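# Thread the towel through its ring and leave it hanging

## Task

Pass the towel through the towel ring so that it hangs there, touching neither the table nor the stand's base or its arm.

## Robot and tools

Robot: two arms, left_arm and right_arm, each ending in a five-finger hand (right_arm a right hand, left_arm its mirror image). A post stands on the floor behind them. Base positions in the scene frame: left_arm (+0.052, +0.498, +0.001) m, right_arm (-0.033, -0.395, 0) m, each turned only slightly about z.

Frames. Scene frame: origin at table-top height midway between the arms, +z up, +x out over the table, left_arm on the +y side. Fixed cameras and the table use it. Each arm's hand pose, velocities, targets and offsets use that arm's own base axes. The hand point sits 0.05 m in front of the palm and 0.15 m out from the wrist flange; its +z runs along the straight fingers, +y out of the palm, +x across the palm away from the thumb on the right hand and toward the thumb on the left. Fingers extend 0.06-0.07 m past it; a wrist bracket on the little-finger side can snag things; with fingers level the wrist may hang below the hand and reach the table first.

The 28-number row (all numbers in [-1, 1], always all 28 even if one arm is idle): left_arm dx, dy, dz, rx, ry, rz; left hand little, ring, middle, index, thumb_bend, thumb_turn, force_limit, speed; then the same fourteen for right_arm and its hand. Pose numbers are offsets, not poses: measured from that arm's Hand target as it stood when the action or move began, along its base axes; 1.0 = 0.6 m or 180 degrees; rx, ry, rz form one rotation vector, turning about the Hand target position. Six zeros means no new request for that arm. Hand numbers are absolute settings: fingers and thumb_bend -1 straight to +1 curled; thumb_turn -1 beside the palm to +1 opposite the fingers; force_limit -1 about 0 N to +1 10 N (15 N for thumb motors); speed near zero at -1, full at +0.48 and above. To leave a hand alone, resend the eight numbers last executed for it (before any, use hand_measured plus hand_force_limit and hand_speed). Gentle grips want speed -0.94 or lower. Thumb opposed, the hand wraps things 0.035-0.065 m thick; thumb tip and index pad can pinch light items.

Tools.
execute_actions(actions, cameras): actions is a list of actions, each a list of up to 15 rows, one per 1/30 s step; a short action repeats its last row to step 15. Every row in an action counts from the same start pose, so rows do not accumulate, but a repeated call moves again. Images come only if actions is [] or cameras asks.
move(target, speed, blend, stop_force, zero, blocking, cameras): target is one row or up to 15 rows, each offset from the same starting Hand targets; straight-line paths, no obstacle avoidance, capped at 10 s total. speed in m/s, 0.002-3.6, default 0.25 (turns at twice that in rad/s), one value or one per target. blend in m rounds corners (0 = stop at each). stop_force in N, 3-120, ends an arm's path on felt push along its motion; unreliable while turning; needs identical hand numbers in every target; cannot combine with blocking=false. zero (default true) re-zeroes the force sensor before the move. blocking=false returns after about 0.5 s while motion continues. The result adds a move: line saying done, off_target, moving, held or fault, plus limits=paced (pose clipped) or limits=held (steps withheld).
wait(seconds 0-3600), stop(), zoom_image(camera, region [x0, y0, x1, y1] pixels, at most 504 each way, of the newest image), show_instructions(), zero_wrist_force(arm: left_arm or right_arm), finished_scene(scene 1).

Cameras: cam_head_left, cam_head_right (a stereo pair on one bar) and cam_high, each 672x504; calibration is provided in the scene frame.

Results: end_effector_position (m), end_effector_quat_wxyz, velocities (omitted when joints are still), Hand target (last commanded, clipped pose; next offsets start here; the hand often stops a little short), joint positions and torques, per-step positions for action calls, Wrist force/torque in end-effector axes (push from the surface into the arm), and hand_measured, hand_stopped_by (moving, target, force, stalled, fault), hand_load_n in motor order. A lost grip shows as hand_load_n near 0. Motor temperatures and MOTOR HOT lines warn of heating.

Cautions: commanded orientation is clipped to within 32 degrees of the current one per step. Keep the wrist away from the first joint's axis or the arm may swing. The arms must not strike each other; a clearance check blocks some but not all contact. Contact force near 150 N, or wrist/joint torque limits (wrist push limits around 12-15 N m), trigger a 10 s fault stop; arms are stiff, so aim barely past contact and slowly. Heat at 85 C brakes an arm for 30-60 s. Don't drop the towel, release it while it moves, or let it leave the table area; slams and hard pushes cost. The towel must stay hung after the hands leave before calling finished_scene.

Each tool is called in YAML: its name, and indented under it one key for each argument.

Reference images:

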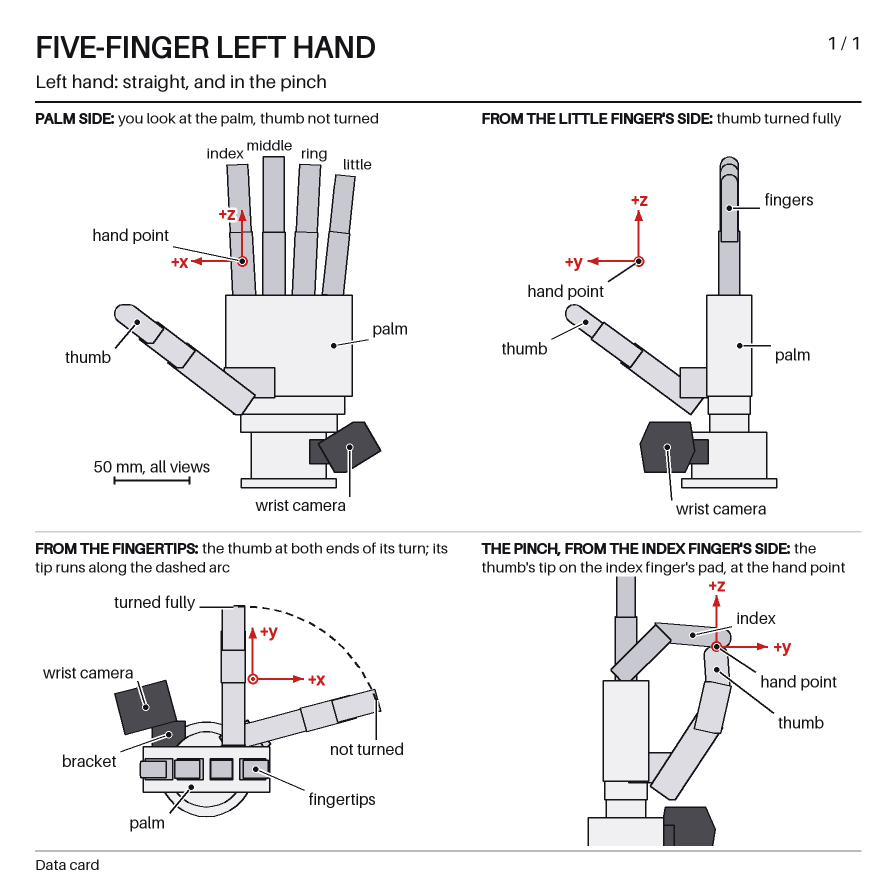

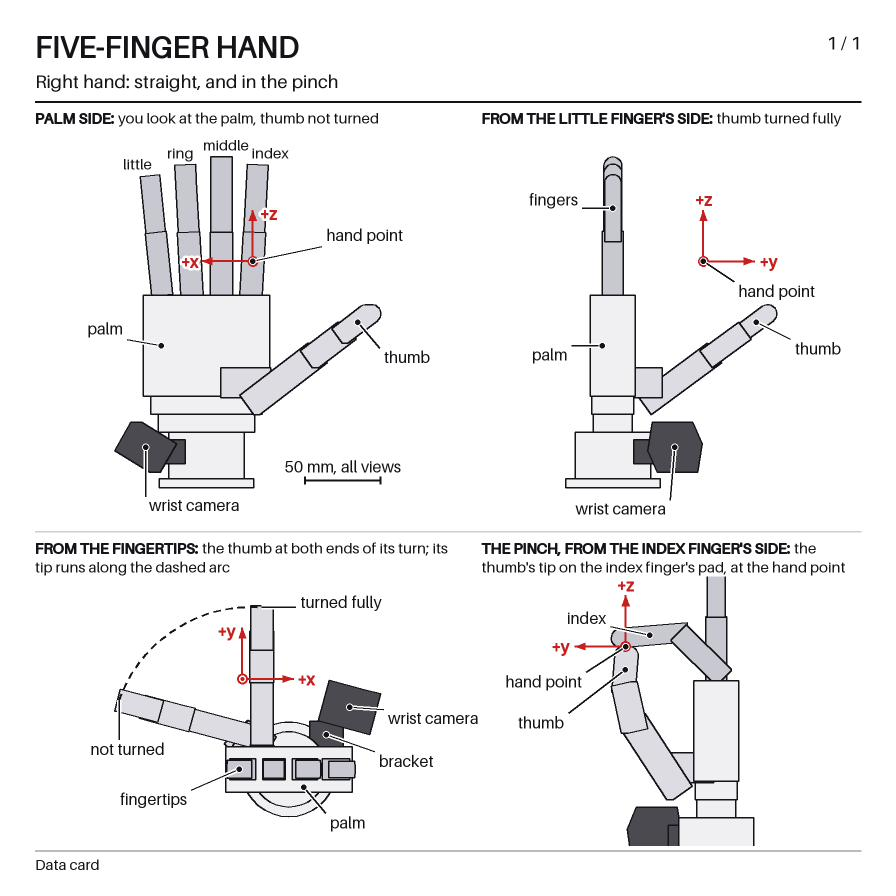

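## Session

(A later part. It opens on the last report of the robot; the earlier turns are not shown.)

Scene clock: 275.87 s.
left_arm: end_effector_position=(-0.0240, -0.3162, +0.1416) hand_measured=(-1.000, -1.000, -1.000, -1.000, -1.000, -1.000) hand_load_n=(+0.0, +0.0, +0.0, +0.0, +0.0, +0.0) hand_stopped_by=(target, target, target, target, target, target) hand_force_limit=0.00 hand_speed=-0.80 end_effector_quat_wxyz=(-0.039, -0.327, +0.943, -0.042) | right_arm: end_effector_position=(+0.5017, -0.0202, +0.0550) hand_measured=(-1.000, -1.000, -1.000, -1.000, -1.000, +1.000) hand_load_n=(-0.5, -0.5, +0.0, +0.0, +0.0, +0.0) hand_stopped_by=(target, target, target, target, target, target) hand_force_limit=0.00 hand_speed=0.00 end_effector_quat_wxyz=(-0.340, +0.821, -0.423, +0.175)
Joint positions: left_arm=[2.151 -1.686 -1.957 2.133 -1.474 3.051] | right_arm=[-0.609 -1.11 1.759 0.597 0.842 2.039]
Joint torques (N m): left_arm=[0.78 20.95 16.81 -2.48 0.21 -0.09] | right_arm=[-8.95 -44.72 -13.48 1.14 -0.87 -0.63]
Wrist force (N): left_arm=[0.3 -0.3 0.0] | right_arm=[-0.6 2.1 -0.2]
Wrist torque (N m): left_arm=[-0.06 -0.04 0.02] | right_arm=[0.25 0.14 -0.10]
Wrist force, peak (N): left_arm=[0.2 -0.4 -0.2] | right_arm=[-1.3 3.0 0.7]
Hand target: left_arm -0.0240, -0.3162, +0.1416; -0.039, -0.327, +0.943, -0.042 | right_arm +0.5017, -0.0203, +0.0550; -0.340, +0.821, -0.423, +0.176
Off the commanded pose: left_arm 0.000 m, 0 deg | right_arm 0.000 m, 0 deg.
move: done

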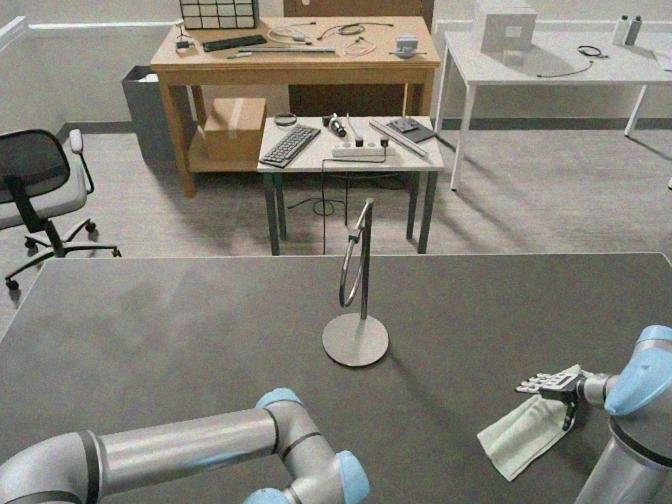

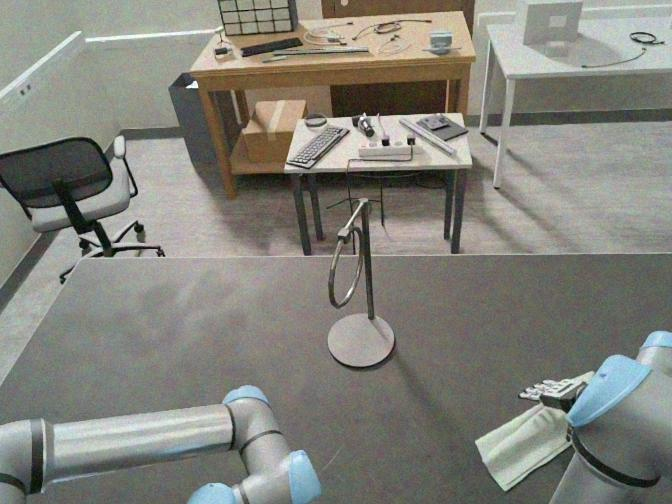

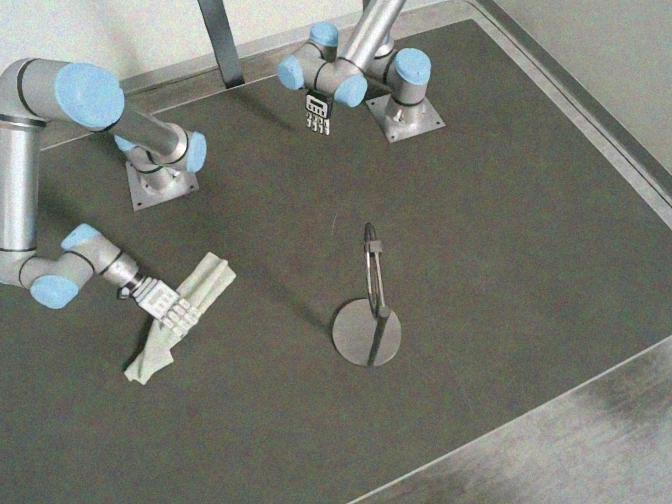

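move:
  target: [0,0,0,0,0,0,-1,-1,-1,-1,-1,-1,0,-0.8,0,0,-0.0583,0,0,0,-1,-1,-1,-1,-1,1,0,0]
  speed: 0.02
  stop_force: 5
  cameras: ["all"]

zoom_image:
  camera: "cam_head_left"
  region: [460, 330, 672, 504]

zoom_image:
  camera: "cam_high"
  region: [90, 230, 250, 400]

Scene clock: 288.03 s.
left_arm: end_effector_position=(-0.0240, -0.3162, +0.1416) hand_measured=(-1.000, -1.000, -1.000, -1.000, -1.000, -1.000) hand_load_n=(+0.0, +0.0, +0.0, +0.0, +0.0, +0.0) hand_stopped_by=(target, target, target, target, target, target) hand_force_limit=0.00 hand_speed=-0.80 end_effector_quat_wxyz=(-0.039, -0.327, +0.943, -0.042) | right_arm: end_effector_position=(+0.5017, -0.0203, +0.0200) hand_measured=(-1.000, -1.000, -1.000, -1.000, -1.000, +1.000) hand_load_n=(+0.0, +0.0, +0.0, +0.0, +0.0, +0.0) hand_stopped_by=(target, target, target, target, target, target) hand_force_limit=0.00 hand_speed=0.00 end_effector_quat_wxyz=(-0.340, +0.821, -0.423, +0.176)
Joint positions: left_arm=[2.151 -1.686 -1.957 2.133 -1.474 3.051] | right_arm=[-0.609 -1.057 1.786 0.517 0.842 2.039]
Joint torques (N m): left_arm=[0.76 20.41 17.52 -2.5 0.32 -0.16] | right_arm=[-6.54 -45.56 -25.4 4.78 -1.04 0.38]
Wrist force (N): left_arm=[0.0 -0.4 -0.1] | right_arm=[-0.8 2.2 0.0]
Wrist torque (N m): left_arm=[-0.06 0.00 0.01] | right_arm=[0.30 0.12 -0.11]
Wrist force, peak (N): left_arm=[0.4 -0.1 0.0] | right_arm=[-0.7 2.5 -0.2]
Hand target: left_arm -0.0240, -0.3162, +0.1416; -0.039, -0.327, +0.943, -0.042 | right_arm +0.5017, -0.0203, +0.0200; -0.340, +0.821, -0.423, +0.176
Off the commanded pose: left_arm 0.000 m, 0 deg | right_arm 0.000 m, 0 deg.
move: done

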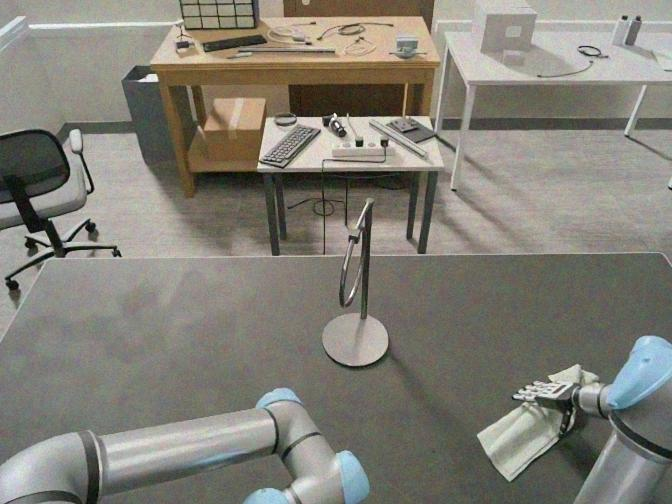

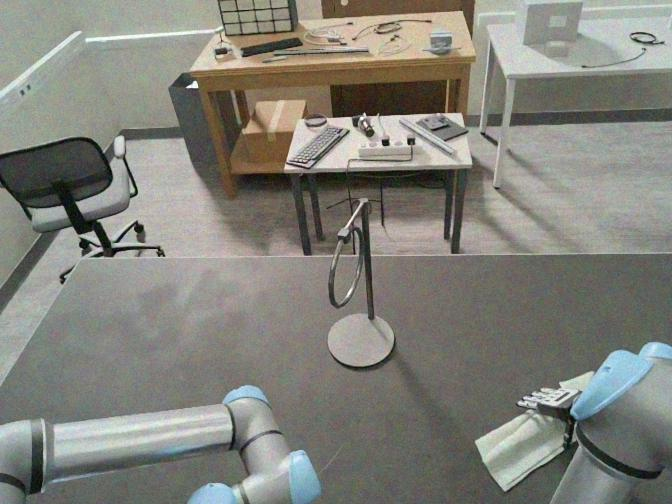

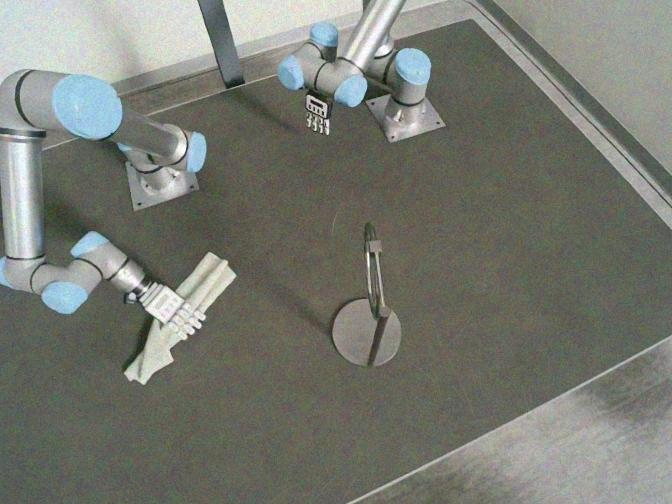

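Scaled by 2.377 from the camera's image (finer frame: 960x720).

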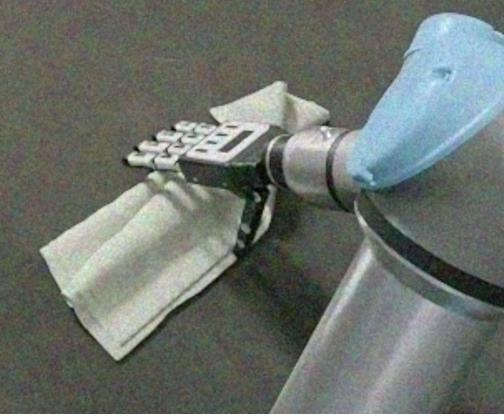

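Scaled by 2.965 from the camera's image (finer frame: 960x720).

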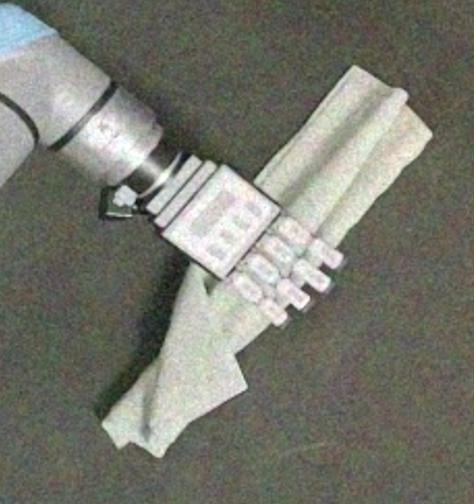

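move:
  target:
    - [0,0,0,0,0,0,-1,-1,-1,-1,-1,-1,0,-0.8,0,0,0.001,0,0,0,-0.8,-0.8,-0.8,-0.8,-1,1,0,-0.5]
    - [0,0,0,0,0,0,-1,-1,-1,-1,-1,-1,0,-0.8,0,0,0.008,0.0323,-0.0452,0,-0.3,-0.3,-0.3,-0.3,-1,1,0,-0.85]
  speed: 0.06
  cameras: ["all"]

zoom_image:
  camera: "cam_head_left"
  region: [460, 330, 672, 504]

zoom_image:
  camera: "cam_high"
  region: [90, 230, 250, 400]

Scene clock: 300.80 s.
left_arm: end_effector_position=(-0.0240, -0.3162, +0.1416) hand_measured=(-1.000, -1.000, -1.000, -1.000, -1.000, -1.000) hand_load_n=(+0.0, +0.0, +0.5, +0.0, +0.0, +0.0) hand_stopped_by=(target, target, target, target, target, target) hand_force_limit=0.00 hand_speed=-0.80 end_effector_quat_wxyz=(-0.039, -0.327, +0.943, -0.042) | right_arm: end_effector_position=(+0.5017, -0.0203, +0.0248) hand_measured=(-0.300, -0.300, -0.300, -0.300, -1.000, +1.000) hand_load_n=(+0.0, +0.0, +0.0, +0.0, +0.0, +0.0) hand_stopped_by=(target, target, target, target, target, target) hand_force_limit=0.00 hand_speed=-0.85 end_effector_quat_wxyz=(-0.411, +0.788, -0.406, +0.212)
Joint positions: left_arm=[2.151 -1.686 -1.957 2.133 -1.474 3.051] | right_arm=[-0.696 -1.064 1.868 0.419 0.656 1.999]
Joint torques (N m): left_arm=[-0.3 20.95 17.55 -2.67 0.22 -0.11] | right_arm=[7.41 -20.02 -22.54 4.13 -0.72 1.11]
Wrist force (N): left_arm=[0.2 -0.3 0.1] | right_arm=[-1.7 -1.7 -3.3]
Wrist torque (N m): left_arm=[-0.05 -0.02 0.02] | right_arm=[0.05 0.30 -0.04]
Wrist force, peak (N): left_arm=[0.2 -0.5 0.1] | right_arm=[-1.6 -2.1 -3.4]
Hand target: left_arm -0.0240, -0.3162, +0.1416; -0.039, -0.327, +0.943, -0.042 | right_arm +0.5017, -0.0203, +0.0248; -0.411, +0.788, -0.406, +0.212
Off the commanded pose: left_arm 0.000 m, 0 deg | right_arm 0.000 m, 0 deg.
move: done

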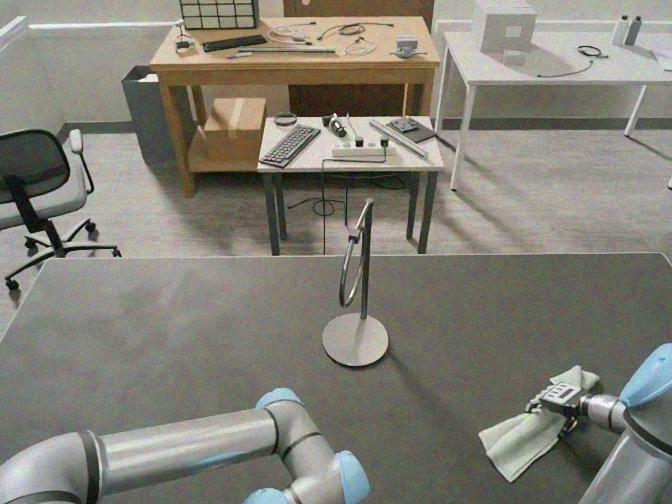

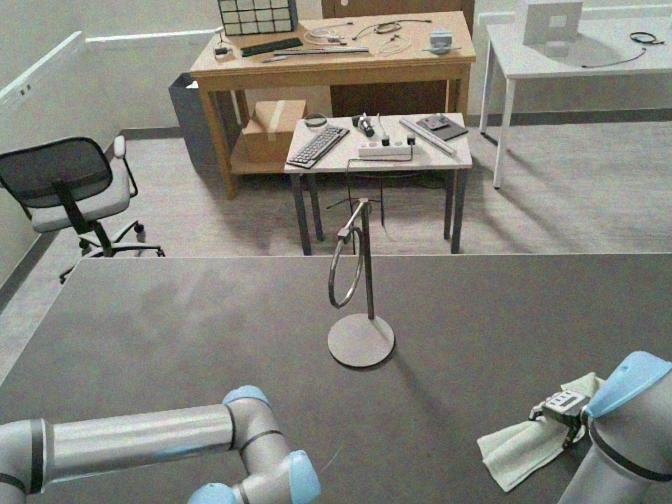

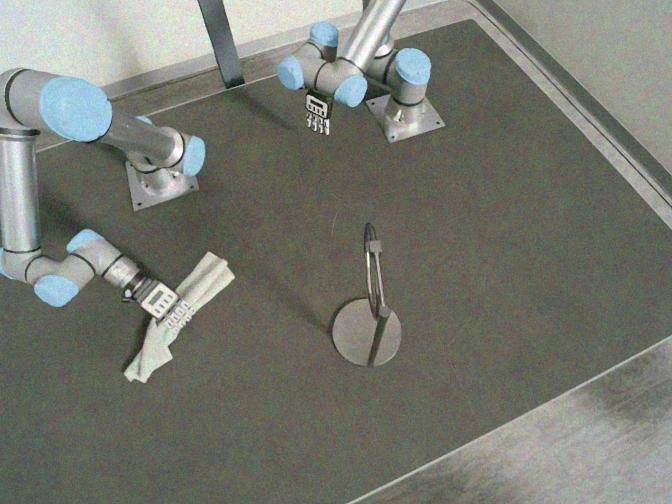

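Scaled by 2.377 from the camera's image (finer frame: 960x720).

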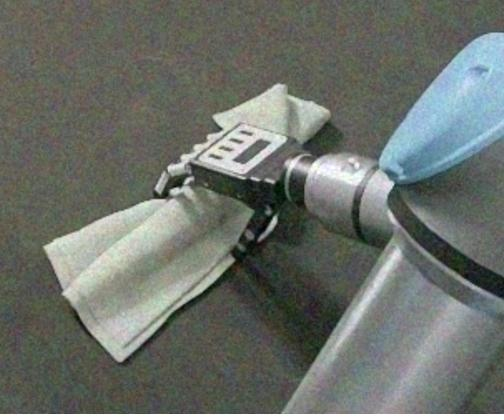

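Scaled by 2.965 from the camera's image (finer frame: 960x720).

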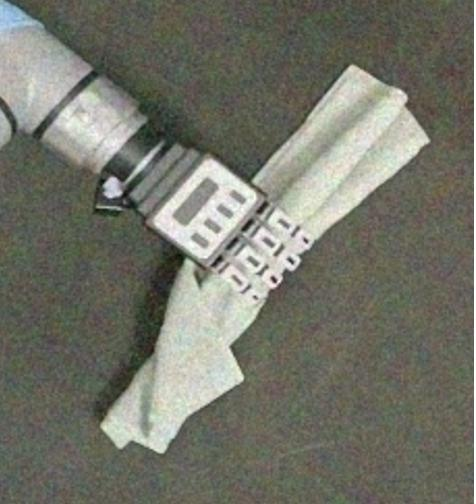

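move:
  target:
    - [0,0,0,0,0,0,-1,-1,-1,-1,-1,-1,0,-0.8,0,0,-0.006,0,0,0,-0.1,-0.1,-0.1,-0.1,-0.6,1,0.2,-0.85]
    - [0,0,0,0,0,0,-1,-1,-1,-1,-1,-1,0,-0.8,0,0,-0.006,0,0,0,0.1,0.1,0.1,0.1,-0.4,1,0.2,-0.85]
  speed: 0.01
  cameras: ["all"]

zoom_image:
  camera: "cam_head_left"
  region: [460, 330, 672, 504]

zoom_image:
  camera: "cam_high"
  region: [90, 230, 250, 400]

Scene clock: 307.10 s.
left_arm: end_effector_position=(-0.0240, -0.3162, +0.1416) hand_measured=(-1.000, -1.000, -1.000, -1.000, -1.000, -1.000) hand_load_n=(+0.0, +0.0, +0.0, +0.0, +0.0, +0.0) hand_stopped_by=(target, target, target, target, target, target) hand_force_limit=0.00 hand_speed=-0.80 end_effector_quat_wxyz=(-0.039, -0.327, +0.943, -0.042) | right_arm: end_effector_position=(+0.5017, -0.0202, +0.0213) hand_measured=(+0.100, +0.100, -0.196, +0.100, -0.894, +1.000) hand_load_n=(+0.0, +0.0, +9.0, +0.0, +9.0, -1.0) hand_stopped_by=(target, target, force, target, force, target) hand_force_limit=0.20 hand_speed=-0.85 end_effector_quat_wxyz=(-0.411, +0.788, -0.406, +0.212)
Joint positions: left_arm=[2.151 -1.686 -1.957 2.133 -1.474 3.051] | right_arm=[-0.696 -1.057 1.87 0.411 0.655 1.999]
Joint torques (N m): left_arm=[0.55 21.13 18.72 -2.59 0.24 -0.06] | right_arm=[6.66 15.13 18.64 -1.86 11.17 -0.64]
Wrist force (N): left_arm=[0.1 -0.2 0.0] | right_arm=[0.6 -73.6 -58.4]
Wrist torque (N m): left_arm=[-0.04 -0.01 0.01] | right_arm=[-1.54 1.49 -1.33]
Wrist force, peak (N): left_arm=[0.1 -0.5 -0.2] | right_arm=[0.5 -73.8 -58.7]
Hand target: left_arm -0.0240, -0.3162, +0.1416; -0.039, -0.327, +0.943, -0.042 | right_arm +0.5017, -0.0203, +0.0212; -0.411, +0.788, -0.406, +0.212
Off the commanded pose: left_arm 0.000 m, 0 deg | right_arm 0.000 m, 0 deg.
move: done

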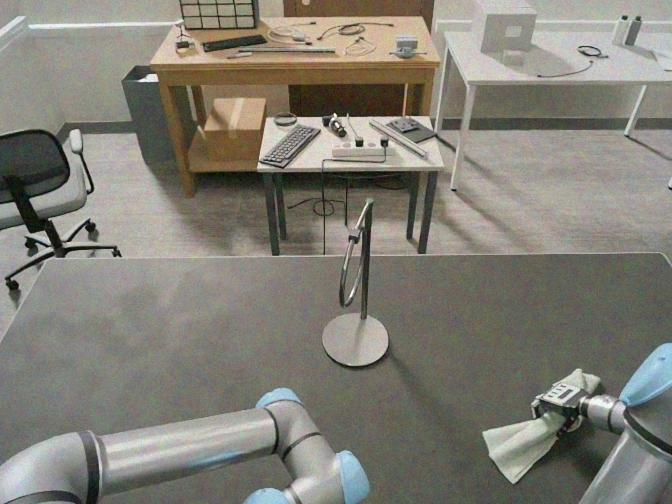

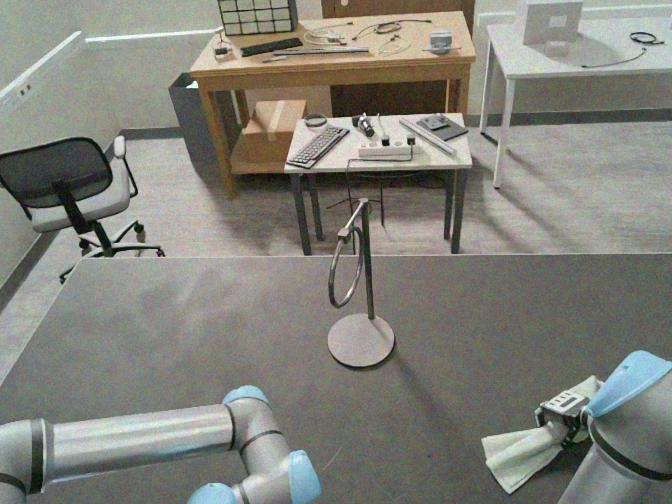

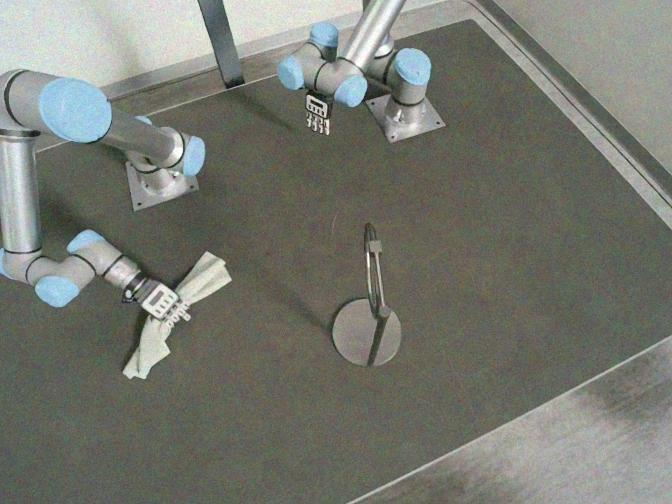

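Scaled by 2.377 from the camera's image (finer frame: 960x720).

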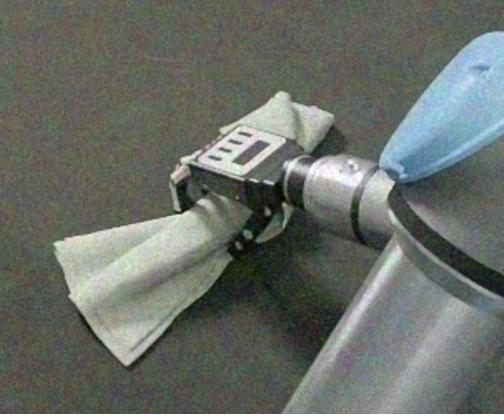

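Scaled by 2.965 from the camera's image (finer frame: 960x720).

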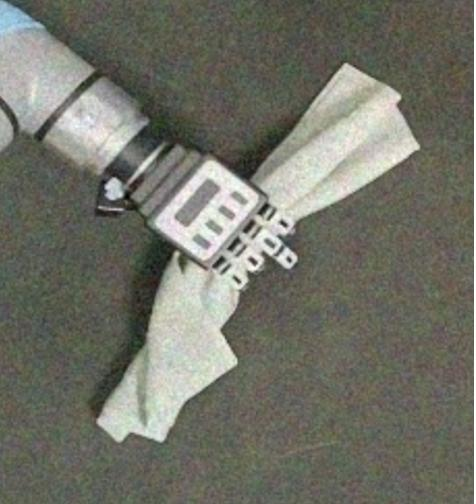

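move:
  target: [0,0,0,0,0,0,-1,-1,-1,-1,-1,-1,0,-0.8,0,0,0.01,0,0,0,0.1,0.1,-0.1,0.1,-0.8,1,0.2,-0.85]
  speed: 0.02

Scene clock: 311.93 s.
left_arm: end_effector_position=(-0.0240, -0.3162, +0.1416) hand_measured=(-1.000, -1.000, -1.000, -1.000, -1.000, -1.000) hand_load_n=(+0.0, +0.0, +0.0, +0.0, +0.0, +0.0) hand_stopped_by=(target, target, target, target, target, target) hand_force_limit=0.00 hand_speed=-0.80 end_effector_quat_wxyz=(-0.039, -0.327, +0.943, -0.042) | right_arm: end_effector_position=(+0.5017, -0.0203, +0.0273) hand_measured=(+0.100, +0.100, -0.194, +0.100, -0.890, +1.000) hand_load_n=(+0.0, +0.0, +0.0, -0.5, +0.0, +0.0) hand_stopped_by=(target, target, force, target, force, target) hand_force_limit=0.20 hand_speed=-0.85 end_effector_quat_wxyz=(-0.411, +0.788, -0.406, +0.212)
Joint positions: left_arm=[2.151 -1.686 -1.957 2.133 -1.474 3.051] | right_arm=[-0.696 -1.068 1.867 0.425 0.656 1.999]
Joint torques (N m): left_arm=[-0.09 21.43 18.68 -2.65 0.23 -0.09] | right_arm=[6.17 -26.08 -22.47 -0.02 -2.48 -0.2]
Wrist force (N): left_arm=[0.1 -0.4 -0.1] | right_arm=[-1.0 2.6 -0.6]
Wrist torque (N m): left_arm=[-0.06 -0.01 0.02] | right_arm=[0.39 0.19 0.00]
Wrist force, peak (N): left_arm=[0.1 -0.4 -0.2] | right_arm=[0.7 -74.1 -58.7]
Hand target: left_arm -0.0240, -0.3162, +0.1416; -0.039, -0.327, +0.943, -0.042 | right_arm +0.5017, -0.0203, +0.0272; -0.411, +0.788, -0.406, +0.212
Off the commanded pose: left_arm 0.000 m, 0 deg | right_arm 0.000 m, 0 deg.
move: done

move:
  target: [0,0,0,0,0,0,-1,-1,-1,-1,-1,-1,0,-0.8,0,0,-0.001,0,0,0,0.2,0.2,0.2,0.2,-0.3,1,0.1,-0.8]
  speed: 0.02
  cameras: ["all"]

zoom_image:
  camera: "cam_head_left"
  region: [460, 330, 672, 504]

zoom_image:
  camera: "cam_high"
  region: [90, 230, 250, 400]

Scene clock: 317.90 s.
left_arm: end_effector_position=(-0.0240, -0.3162, +0.1416) hand_measured=(-1.000, -1.000, -1.000, -1.000, -1.000, -1.000) hand_load_n=(+0.0, +0.0, +0.0, +0.0, +0.0, -0.5) hand_stopped_by=(target, target, target, target, target, target) hand_force_limit=0.00 hand_speed=-0.80 end_effector_quat_wxyz=(-0.039, -0.327, +0.943, -0.042) | right_arm: end_effector_position=(+0.5017, -0.0203, +0.0266) hand_measured=(+0.200, +0.200, +0.200, +0.200, -0.468, +1.000) hand_load_n=(+0.0, +0.5, +5.5, +1.0, +8.0, +1.5) hand_stopped_by=(target, target, target, target, force, target) hand_force_limit=0.10 hand_speed=-0.80 end_effector_quat_wxyz=(-0.411, +0.788, -0.406, +0.212)
Joint positions: left_arm=[2.151 -1.686 -1.957 2.133 -1.474 3.051] | right_arm=[-0.696 -1.067 1.867 0.423 0.656 1.999]
Joint torques (N m): left_arm=[-0.02 22.1 18.77 -2.74 0.34 -0.13] | right_arm=[6.43 -44.68 -2.04 4.95 -2.57 -0.14]
Wrist force (N): left_arm=[0.0 -0.4 0.0] | right_arm=[-1.0 2.8 -0.4]
Wrist torque (N m): left_arm=[-0.06 0.01 0.01] | right_arm=[0.42 0.18 0.01]
Wrist force, peak (N): left_arm=[0.1 -0.5 0.1] | right_arm=[-1.1 3.0 -0.8]
Hand target: left_arm -0.0240, -0.3162, +0.1416; -0.039, -0.327, +0.943, -0.042 | right_arm +0.5017, -0.0203, +0.0266; -0.411, +0.788, -0.406, +0.212
Off the commanded pose: left_arm 0.000 m, 0 deg | right_arm 0.000 m, 0 deg.
move: done

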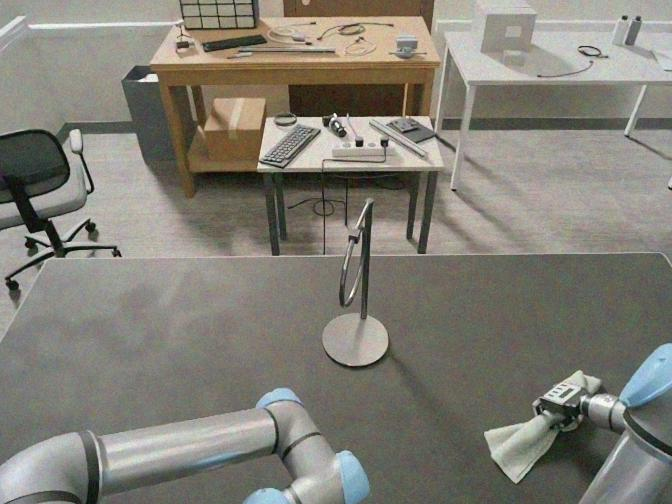

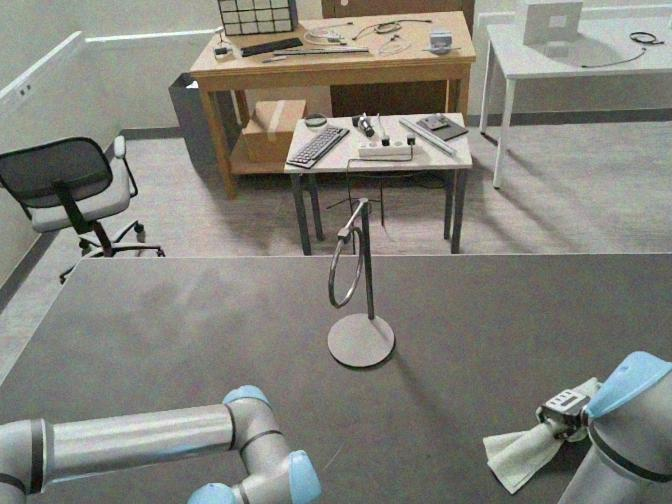

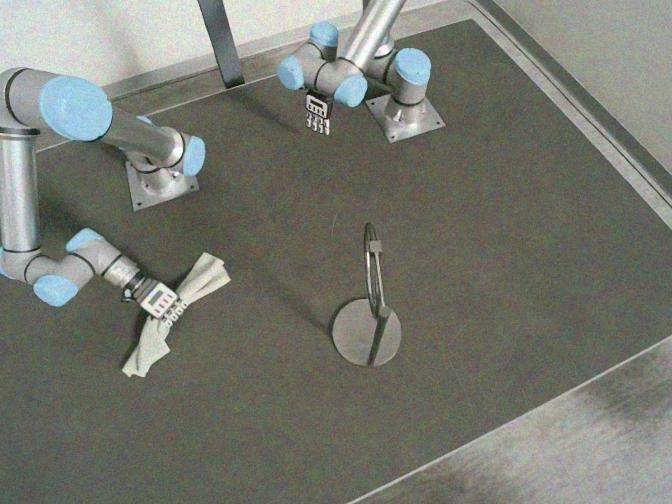

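Scaled by 2.377 from the camera's image (finer frame: 960x720).

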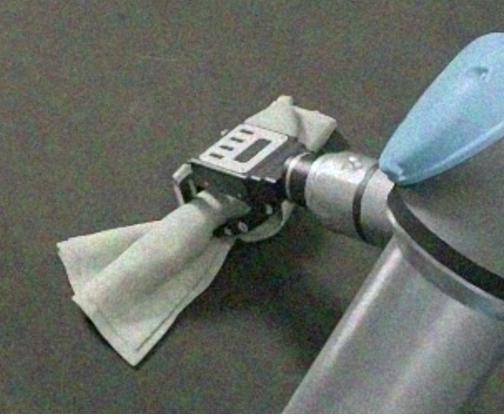

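Scaled by 2.965 from the camera's image (finer frame: 960x720).

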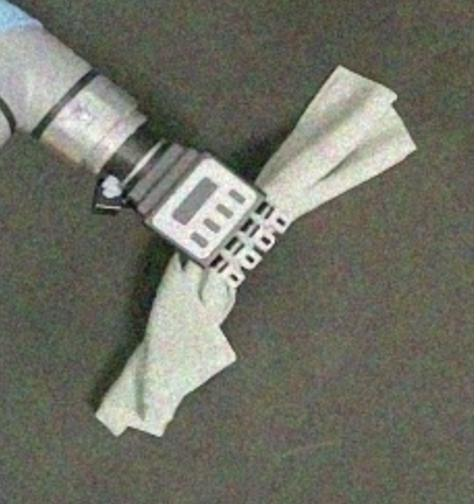

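move:
  target:
    - [0,0,0,0,0,0,-1,-1,-1,-1,-1,-1,0,-0.8,0,0,0,0,0,0,0.5,0.5,0.3,0.5,-0.2,1,0.3,-0.8]
    - [0,0,0,0,0,0,-1,-1,-1,-1,-1,-1,0,-0.8,0,0,0.08,0,0,0,0.5,0.5,0.3,0.5,-0.2,1,0.3,-0.8]
  speed: 0.05
  cameras: ["all"]

zoom_image:
  camera: "cam_head_left"
  region: [460, 330, 672, 504]

zoom_image:
  camera: "cam_high"
  region: [90, 230, 250, 400]

Scene clock: 322.90 s.
left_arm: end_effector_position=(-0.0240, -0.3162, +0.1416) hand_measured=(-1.000, -1.000, -1.000, -1.000, -1.000, -1.000) hand_load_n=(+0.5, +0.0, +0.0, +0.0, +0.0, +0.0) hand_stopped_by=(target, target, target, target, target, target) hand_force_limit=0.00 hand_speed=-0.80 end_effector_quat_wxyz=(-0.039, -0.327, +0.943, -0.042) | right_arm: end_effector_position=(+0.5018, -0.0204, +0.0748) hand_measured=(+0.500, +0.498, +0.214, +0.306, -0.468, +1.000) hand_load_n=(+0.0, +3.0, +2.5, +7.5, +13.5, +2.0) hand_stopped_by=(target, target, force, force, force, target) hand_force_limit=0.30 hand_speed=-0.80 end_effector_quat_wxyz=(-0.411, +0.788, -0.406, +0.212)
Joint positions: left_arm=[2.151 -1.686 -1.957 2.133 -1.474 3.051] | right_arm=[-0.696 -1.147 1.832 0.537 0.656 1.999]
Joint torques (N m): left_arm=[0.46 22.44 18.48 -2.72 0.3 0.06] | right_arm=[4.11 -20.93 -2.63 -0.51 -2.25 -0.66]
Wrist force (N): left_arm=[0.2 -0.1 0.0] | right_arm=[-1.2 2.8 -0.7]
Wrist torque (N m): left_arm=[-0.03 -0.02 0.02] | right_arm=[0.42 0.22 -0.02]
Wrist force, peak (N): left_arm=[0.3 -0.4 -0.2] | right_arm=[-1.2 3.2 -0.3]
Hand target: left_arm -0.0240, -0.3162, +0.1416; -0.039, -0.327, +0.943, -0.042 | right_arm +0.5017, -0.0203, +0.0746; -0.411, +0.788, -0.406, +0.212
Off the commanded pose: left_arm 0.000 m, 0 deg | right_arm 0.000 m, 0 deg.
move: done

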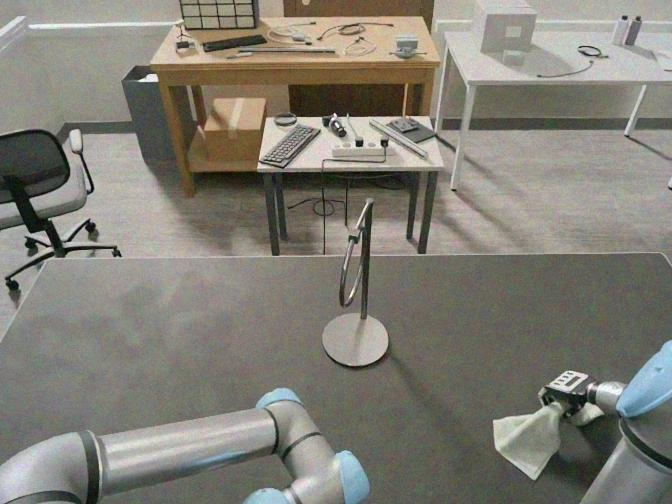

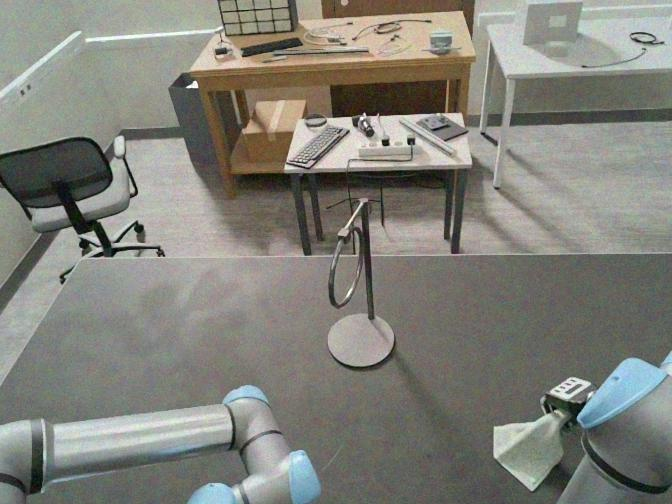

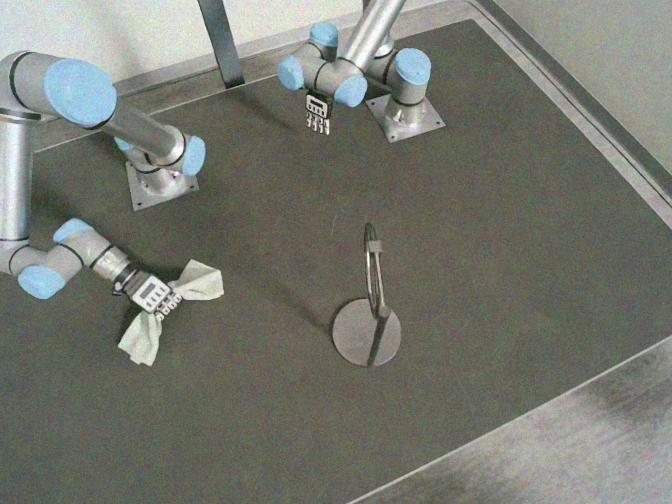

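Scaled by 2.377 from the camera's image (finer frame: 960x720).

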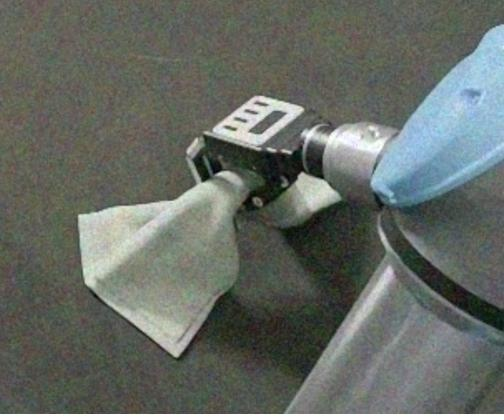

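Scaled by 2.965 from the camera's image (finer frame: 960x720).

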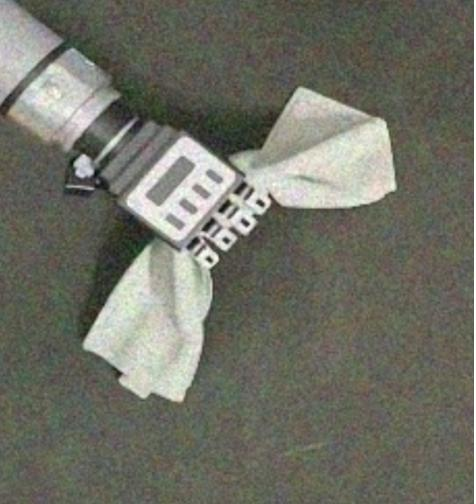

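move:
  target:
    - [0,0,0,0,0,0,-1,-1,-1,-1,-1,-1,0,-0.8,0,0,0.25,0,0,0,0.5,0.5,0.3,0.5,-0.2,1,0.3,-0.8]
    - [0,0,0,0,0,0,-1,-1,-1,-1,-1,-1,0,-0.8,0.2097,0.3883,0.5757,0.0294,-0.1691,-0.2782,0.5,0.5,0.3,0.5,-0.2,1,0.3,-0.8]
  speed: 0.2
  blend: [0.05, 0]
  cameras: ["all"]

zoom_image:
  camera: "cam_head_left"
  region: [300, 180, 560, 420]

zoom_image:
  camera: "cam_high"
  region: [150, 150, 450, 400]

Scene clock: 394.40 s.
left_arm: end_effector_position=(-0.0240, -0.3162, +0.1416) hand_measured=(-1.000, -1.000, -1.000, -1.000, -1.000, -1.000) hand_load_n=(+0.0, +0.0, +0.0, +0.0, +0.0, +0.0) hand_stopped_by=(target, target, target, target, target, target) hand_force_limit=0.00 hand_speed=-0.80 end_effector_quat_wxyz=(-0.039, -0.327, +0.943, -0.042) | right_arm: end_effector_position=(+0.6275, +0.2127, +0.4200) hand_measured=(+0.500, +0.498, +0.214, +0.306, -0.468, +1.000) hand_load_n=(+0.0, +3.0, +2.0, +7.0, +14.0, +2.0) hand_stopped_by=(target, target, force, force, force, target) hand_force_limit=0.30 hand_speed=-0.80 end_effector_quat_wxyz=(+0.407, -0.445, +0.589, -0.538)
Joint positions: left_arm=[2.151 -1.686 -1.957 2.133 -1.474 3.051] | right_arm=[0.28 -1.436 1.391 0.149 2.125 3.197]
Joint torques (N m): left_arm=[0.62 22.21 18.89 -2.7 0.29 -0.02] | right_arm=[6.74 -29.57 -25.4 0.29 2.04 -0.93]
Wrist force (N): left_arm=[0.3 -0.2 0.0] | right_arm=[-0.9 3.4 -1.7]
Wrist torque (N m): left_arm=[-0.04 -0.05 0.03] | right_arm=[0.41 0.22 0.10]
Wrist force, peak (N): left_arm=[0.0 -0.5 -0.1] | right_arm=[-1.4 4.7 0.7]
Hand target: left_arm -0.0240, -0.3162, +0.1416; -0.039, -0.327, +0.943, -0.042 | right_arm +0.6275, +0.2127, +0.4201; +0.407, -0.445, +0.589, -0.538
Off the commanded pose: left_arm 0.000 m, 0 deg | right_arm 0.000 m, 0 deg.
move: done

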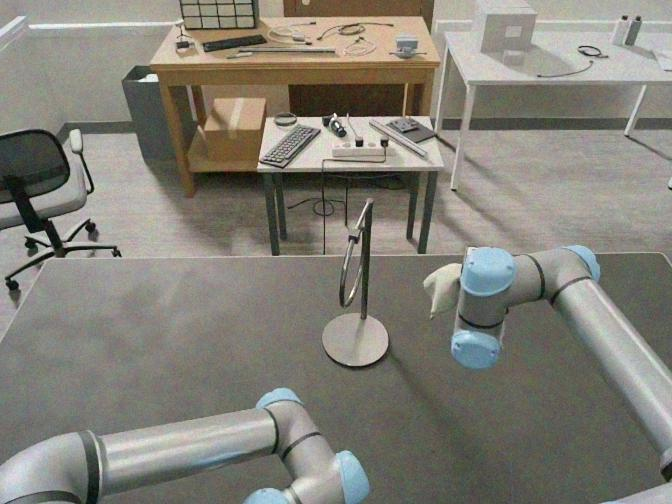

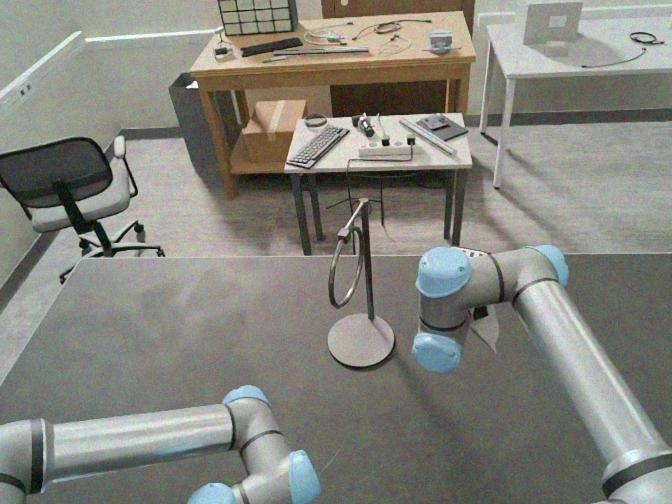

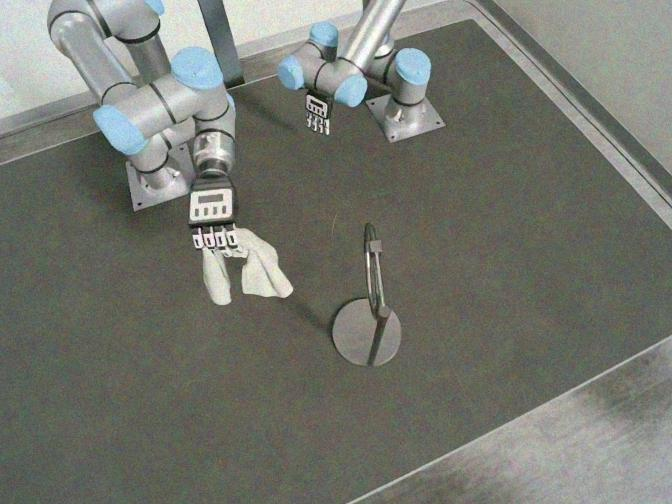

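Scaled by 1.938 from the camera's image (finer frame: 960x720).

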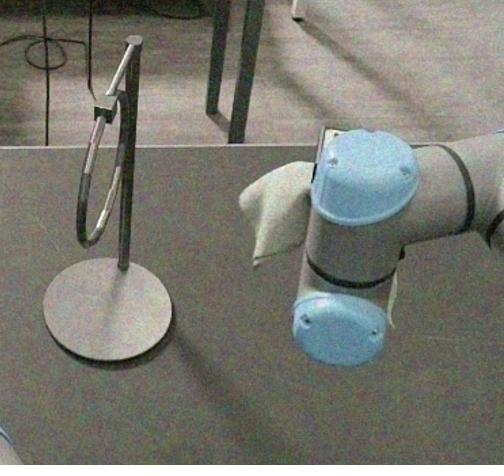

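Scaled by 1.680 from the camera's image (finer frame: 960x720).

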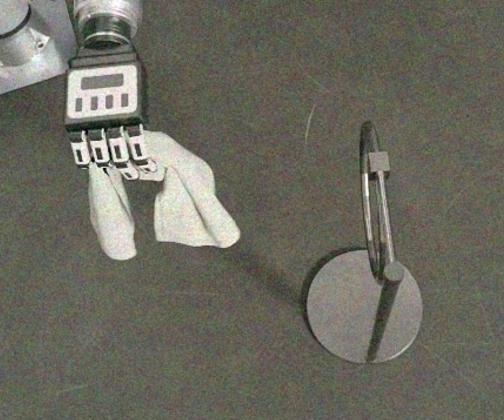

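move:
  target: [0.8733,0.11,0.264,-0.2398,-0.3982,-0.6783,-1,-1,-1,-1,-1,1,0,0,0.115,0.2533,-0.0335,0,0,0,0.5,0.5,0.3,0.5,-0.2,1,0.3,-0.8]
  speed: 0.3
  cameras: ["all"]

zoom_image:
  camera: "cam_head_left"
  region: [260, 180, 500, 400]

zoom_image:
  camera: "cam_high"
  region: [180, 100, 450, 350]

Scene clock: 416.37 s.
left_arm: end_effector_position=(+0.5001, -0.2510, +0.3000) hand_measured=(-1.000, -1.000, -1.000, -1.000, -1.000, +1.000) hand_load_n=(+0.0, +0.0, +0.0, +0.0, -0.5, +0.0) hand_stopped_by=(target, target, target, target, target, target) hand_force_limit=0.00 hand_speed=0.00 end_effector_quat_wxyz=(+0.313, +0.594, +0.679, -0.296) | right_arm: end_effector_position=(+0.6965, +0.3648, +0.3999) hand_measured=(+0.500, +0.498, +0.214, +0.306, -0.468, +1.000) hand_load_n=(+0.0, +3.0, +2.5, +7.0, +14.0, +2.0) hand_stopped_by=(target, target, force, force, force, target) hand_force_limit=0.30 hand_speed=-0.80 end_effector_quat_wxyz=(+0.407, -0.445, +0.589, -0.538)
Joint positions: left_arm=[3.26 -1.88 -1.486 1.766 -0.68 6.282] | right_arm=[0.503 -1.042 0.91 0.256 2.346 3.229]
Joint torques (N m): left_arm=[6.04 32.59 19.29 -0.92 0.29 -2.08] | right_arm=[-8.91 -55.58 -11.35 -3.78 -0.42 0.84]
Wrist force (N): left_arm=[-2.2 0.0 0.4] | right_arm=[-0.9 3.3 -1.6]
Wrist torque (N m): left_arm=[-0.17 0.26 -0.32] | right_arm=[0.41 0.19 -0.01]
Wrist force, peak (N): left_arm=[-2.5 0.7 0.4] | right_arm=[-1.3 3.7 -1.8]
Hand target: left_arm +0.5000, -0.2502, +0.3000; +0.304, +0.688, +0.526, -0.397 | right_arm +0.6965, +0.3647, +0.4000; +0.407, -0.445, +0.589, -0.538
Off the commanded pose: left_arm 0.001 m, 24 deg | right_arm 0.000 m, 0 deg.
joint sent to its limit (left arm) — joint 6 (wrist 3), upper limit. The joint targets are off in orientation, not in position.
move: off_target (left_arm)

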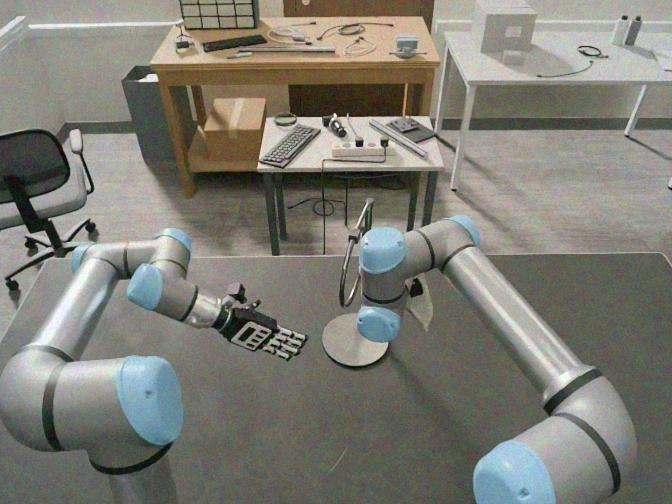

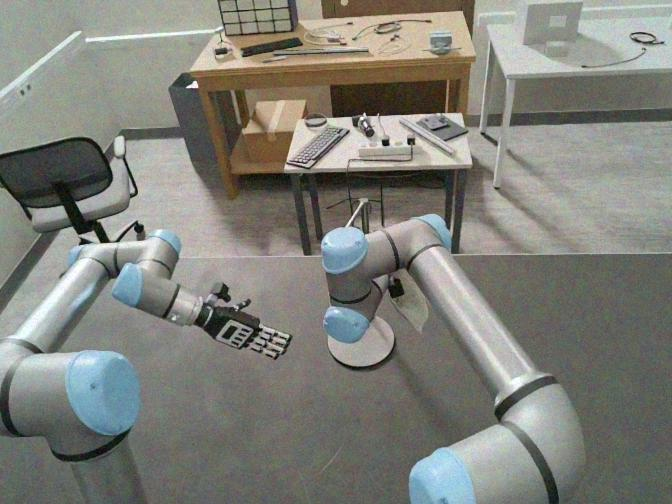

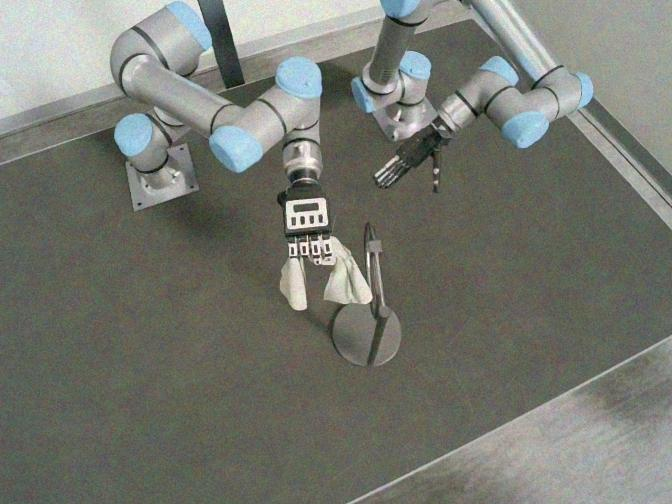

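Scaled by 2.100 from the camera's image (finer frame: 960x720).

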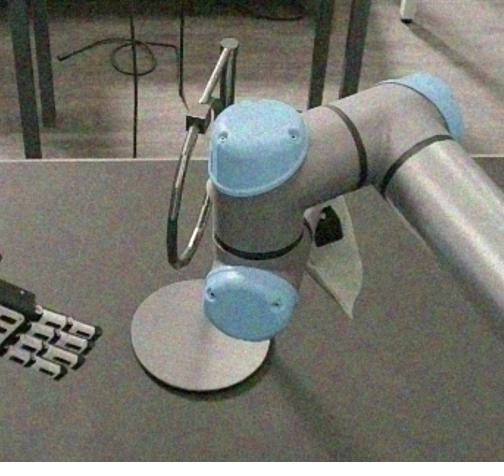

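Scaled by 1.867 from the camera's image (finer frame: 960x720).

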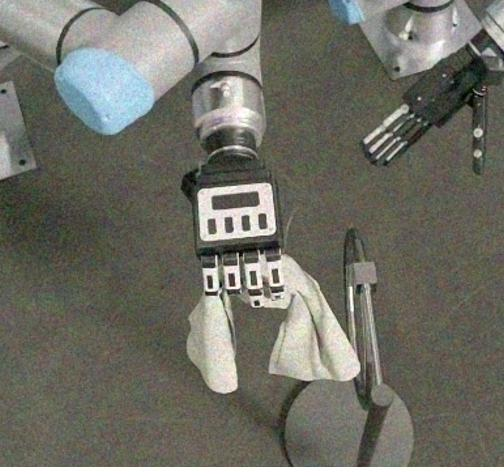

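move:
  target:
    - [0,0,0,0.1524,0.5569,0.3333,-1,-1,-1,-1,-1,1,0,0,0,0,0,0,0,0,0.5,0.5,0.3,0.5,-0.2,1,0.3,-0.8]
    - [0,0,0,-0.1524,-0.5569,-0.3333,-1,-1,-1,-1,-1,1,0,0,0,0,0,0,0,0,0.5,0.5,0.3,0.5,-0.2,1,0.3,-0.8]
    - [0,0,0,0,0,0,-1,-1,-1,-1,-1,1,0,0,0,0,0,0,0,0,0.5,0.5,0.3,0.5,-0.2,1,0.3,-0.8]
  speed: 0.5
  blend: [0.1, 0.1, 0]

Scene clock: 439.40 s.
left_arm: end_effector_position=(+0.5000, -0.2502, +0.3001) hand_measured=(-1.000, -1.000, -1.000, -1.000, -1.000, +1.000) hand_load_n=(+0.0, +0.0, +0.0, +0.5, +0.0, +0.5) hand_stopped_by=(target, target, target, target, target, target) hand_force_limit=0.00 hand_speed=0.00 end_effector_quat_wxyz=(+0.304, +0.688, +0.526, -0.397) | right_arm: end_effector_position=(+0.6965, +0.3647, +0.4000) hand_measured=(+0.500, +0.498, +0.214, +0.306, -0.468, +1.000) hand_load_n=(+0.0, +2.5, +2.5, +7.0, +13.5, +2.0) hand_stopped_by=(target, target, force, force, force, target) hand_force_limit=0.30 hand_speed=-0.80 end_effector_quat_wxyz=(+0.407, -0.445, +0.589, -0.538)
Joint positions: left_arm=[3.332 -2.046 -1.485 1.309 -0.681 0.776] | right_arm=[0.503 -1.042 0.911 0.256 2.346 3.229]
Joint torques (N m): left_arm=[7.15 27.5 7.91 -2.63 -0.88 -1.63] | right_arm=[-9.37 -54.2 -11.96 -3.81 -0.73 -0.16]
Wrist force (N): left_arm=[-2.3 0.4 0.5] | right_arm=[-0.9 3.2 -1.4]
Wrist torque (N m): left_arm=[-0.08 0.27 -0.39] | right_arm=[0.39 0.18 -0.01]
Wrist force, peak (N): left_arm=[-2.7 0.6 0.7] | right_arm=[-1.4 3.7 -1.9]
Hand target: left_arm +0.5000, -0.2502, +0.3000; +0.304, +0.688, +0.526, -0.397 | right_arm +0.6965, +0.3647, +0.4000; +0.407, -0.445, +0.589, -0.538
Off the commanded pose: left_arm 0.000 m, 0 deg | right_arm 0.000 m, 0 deg.
move: done


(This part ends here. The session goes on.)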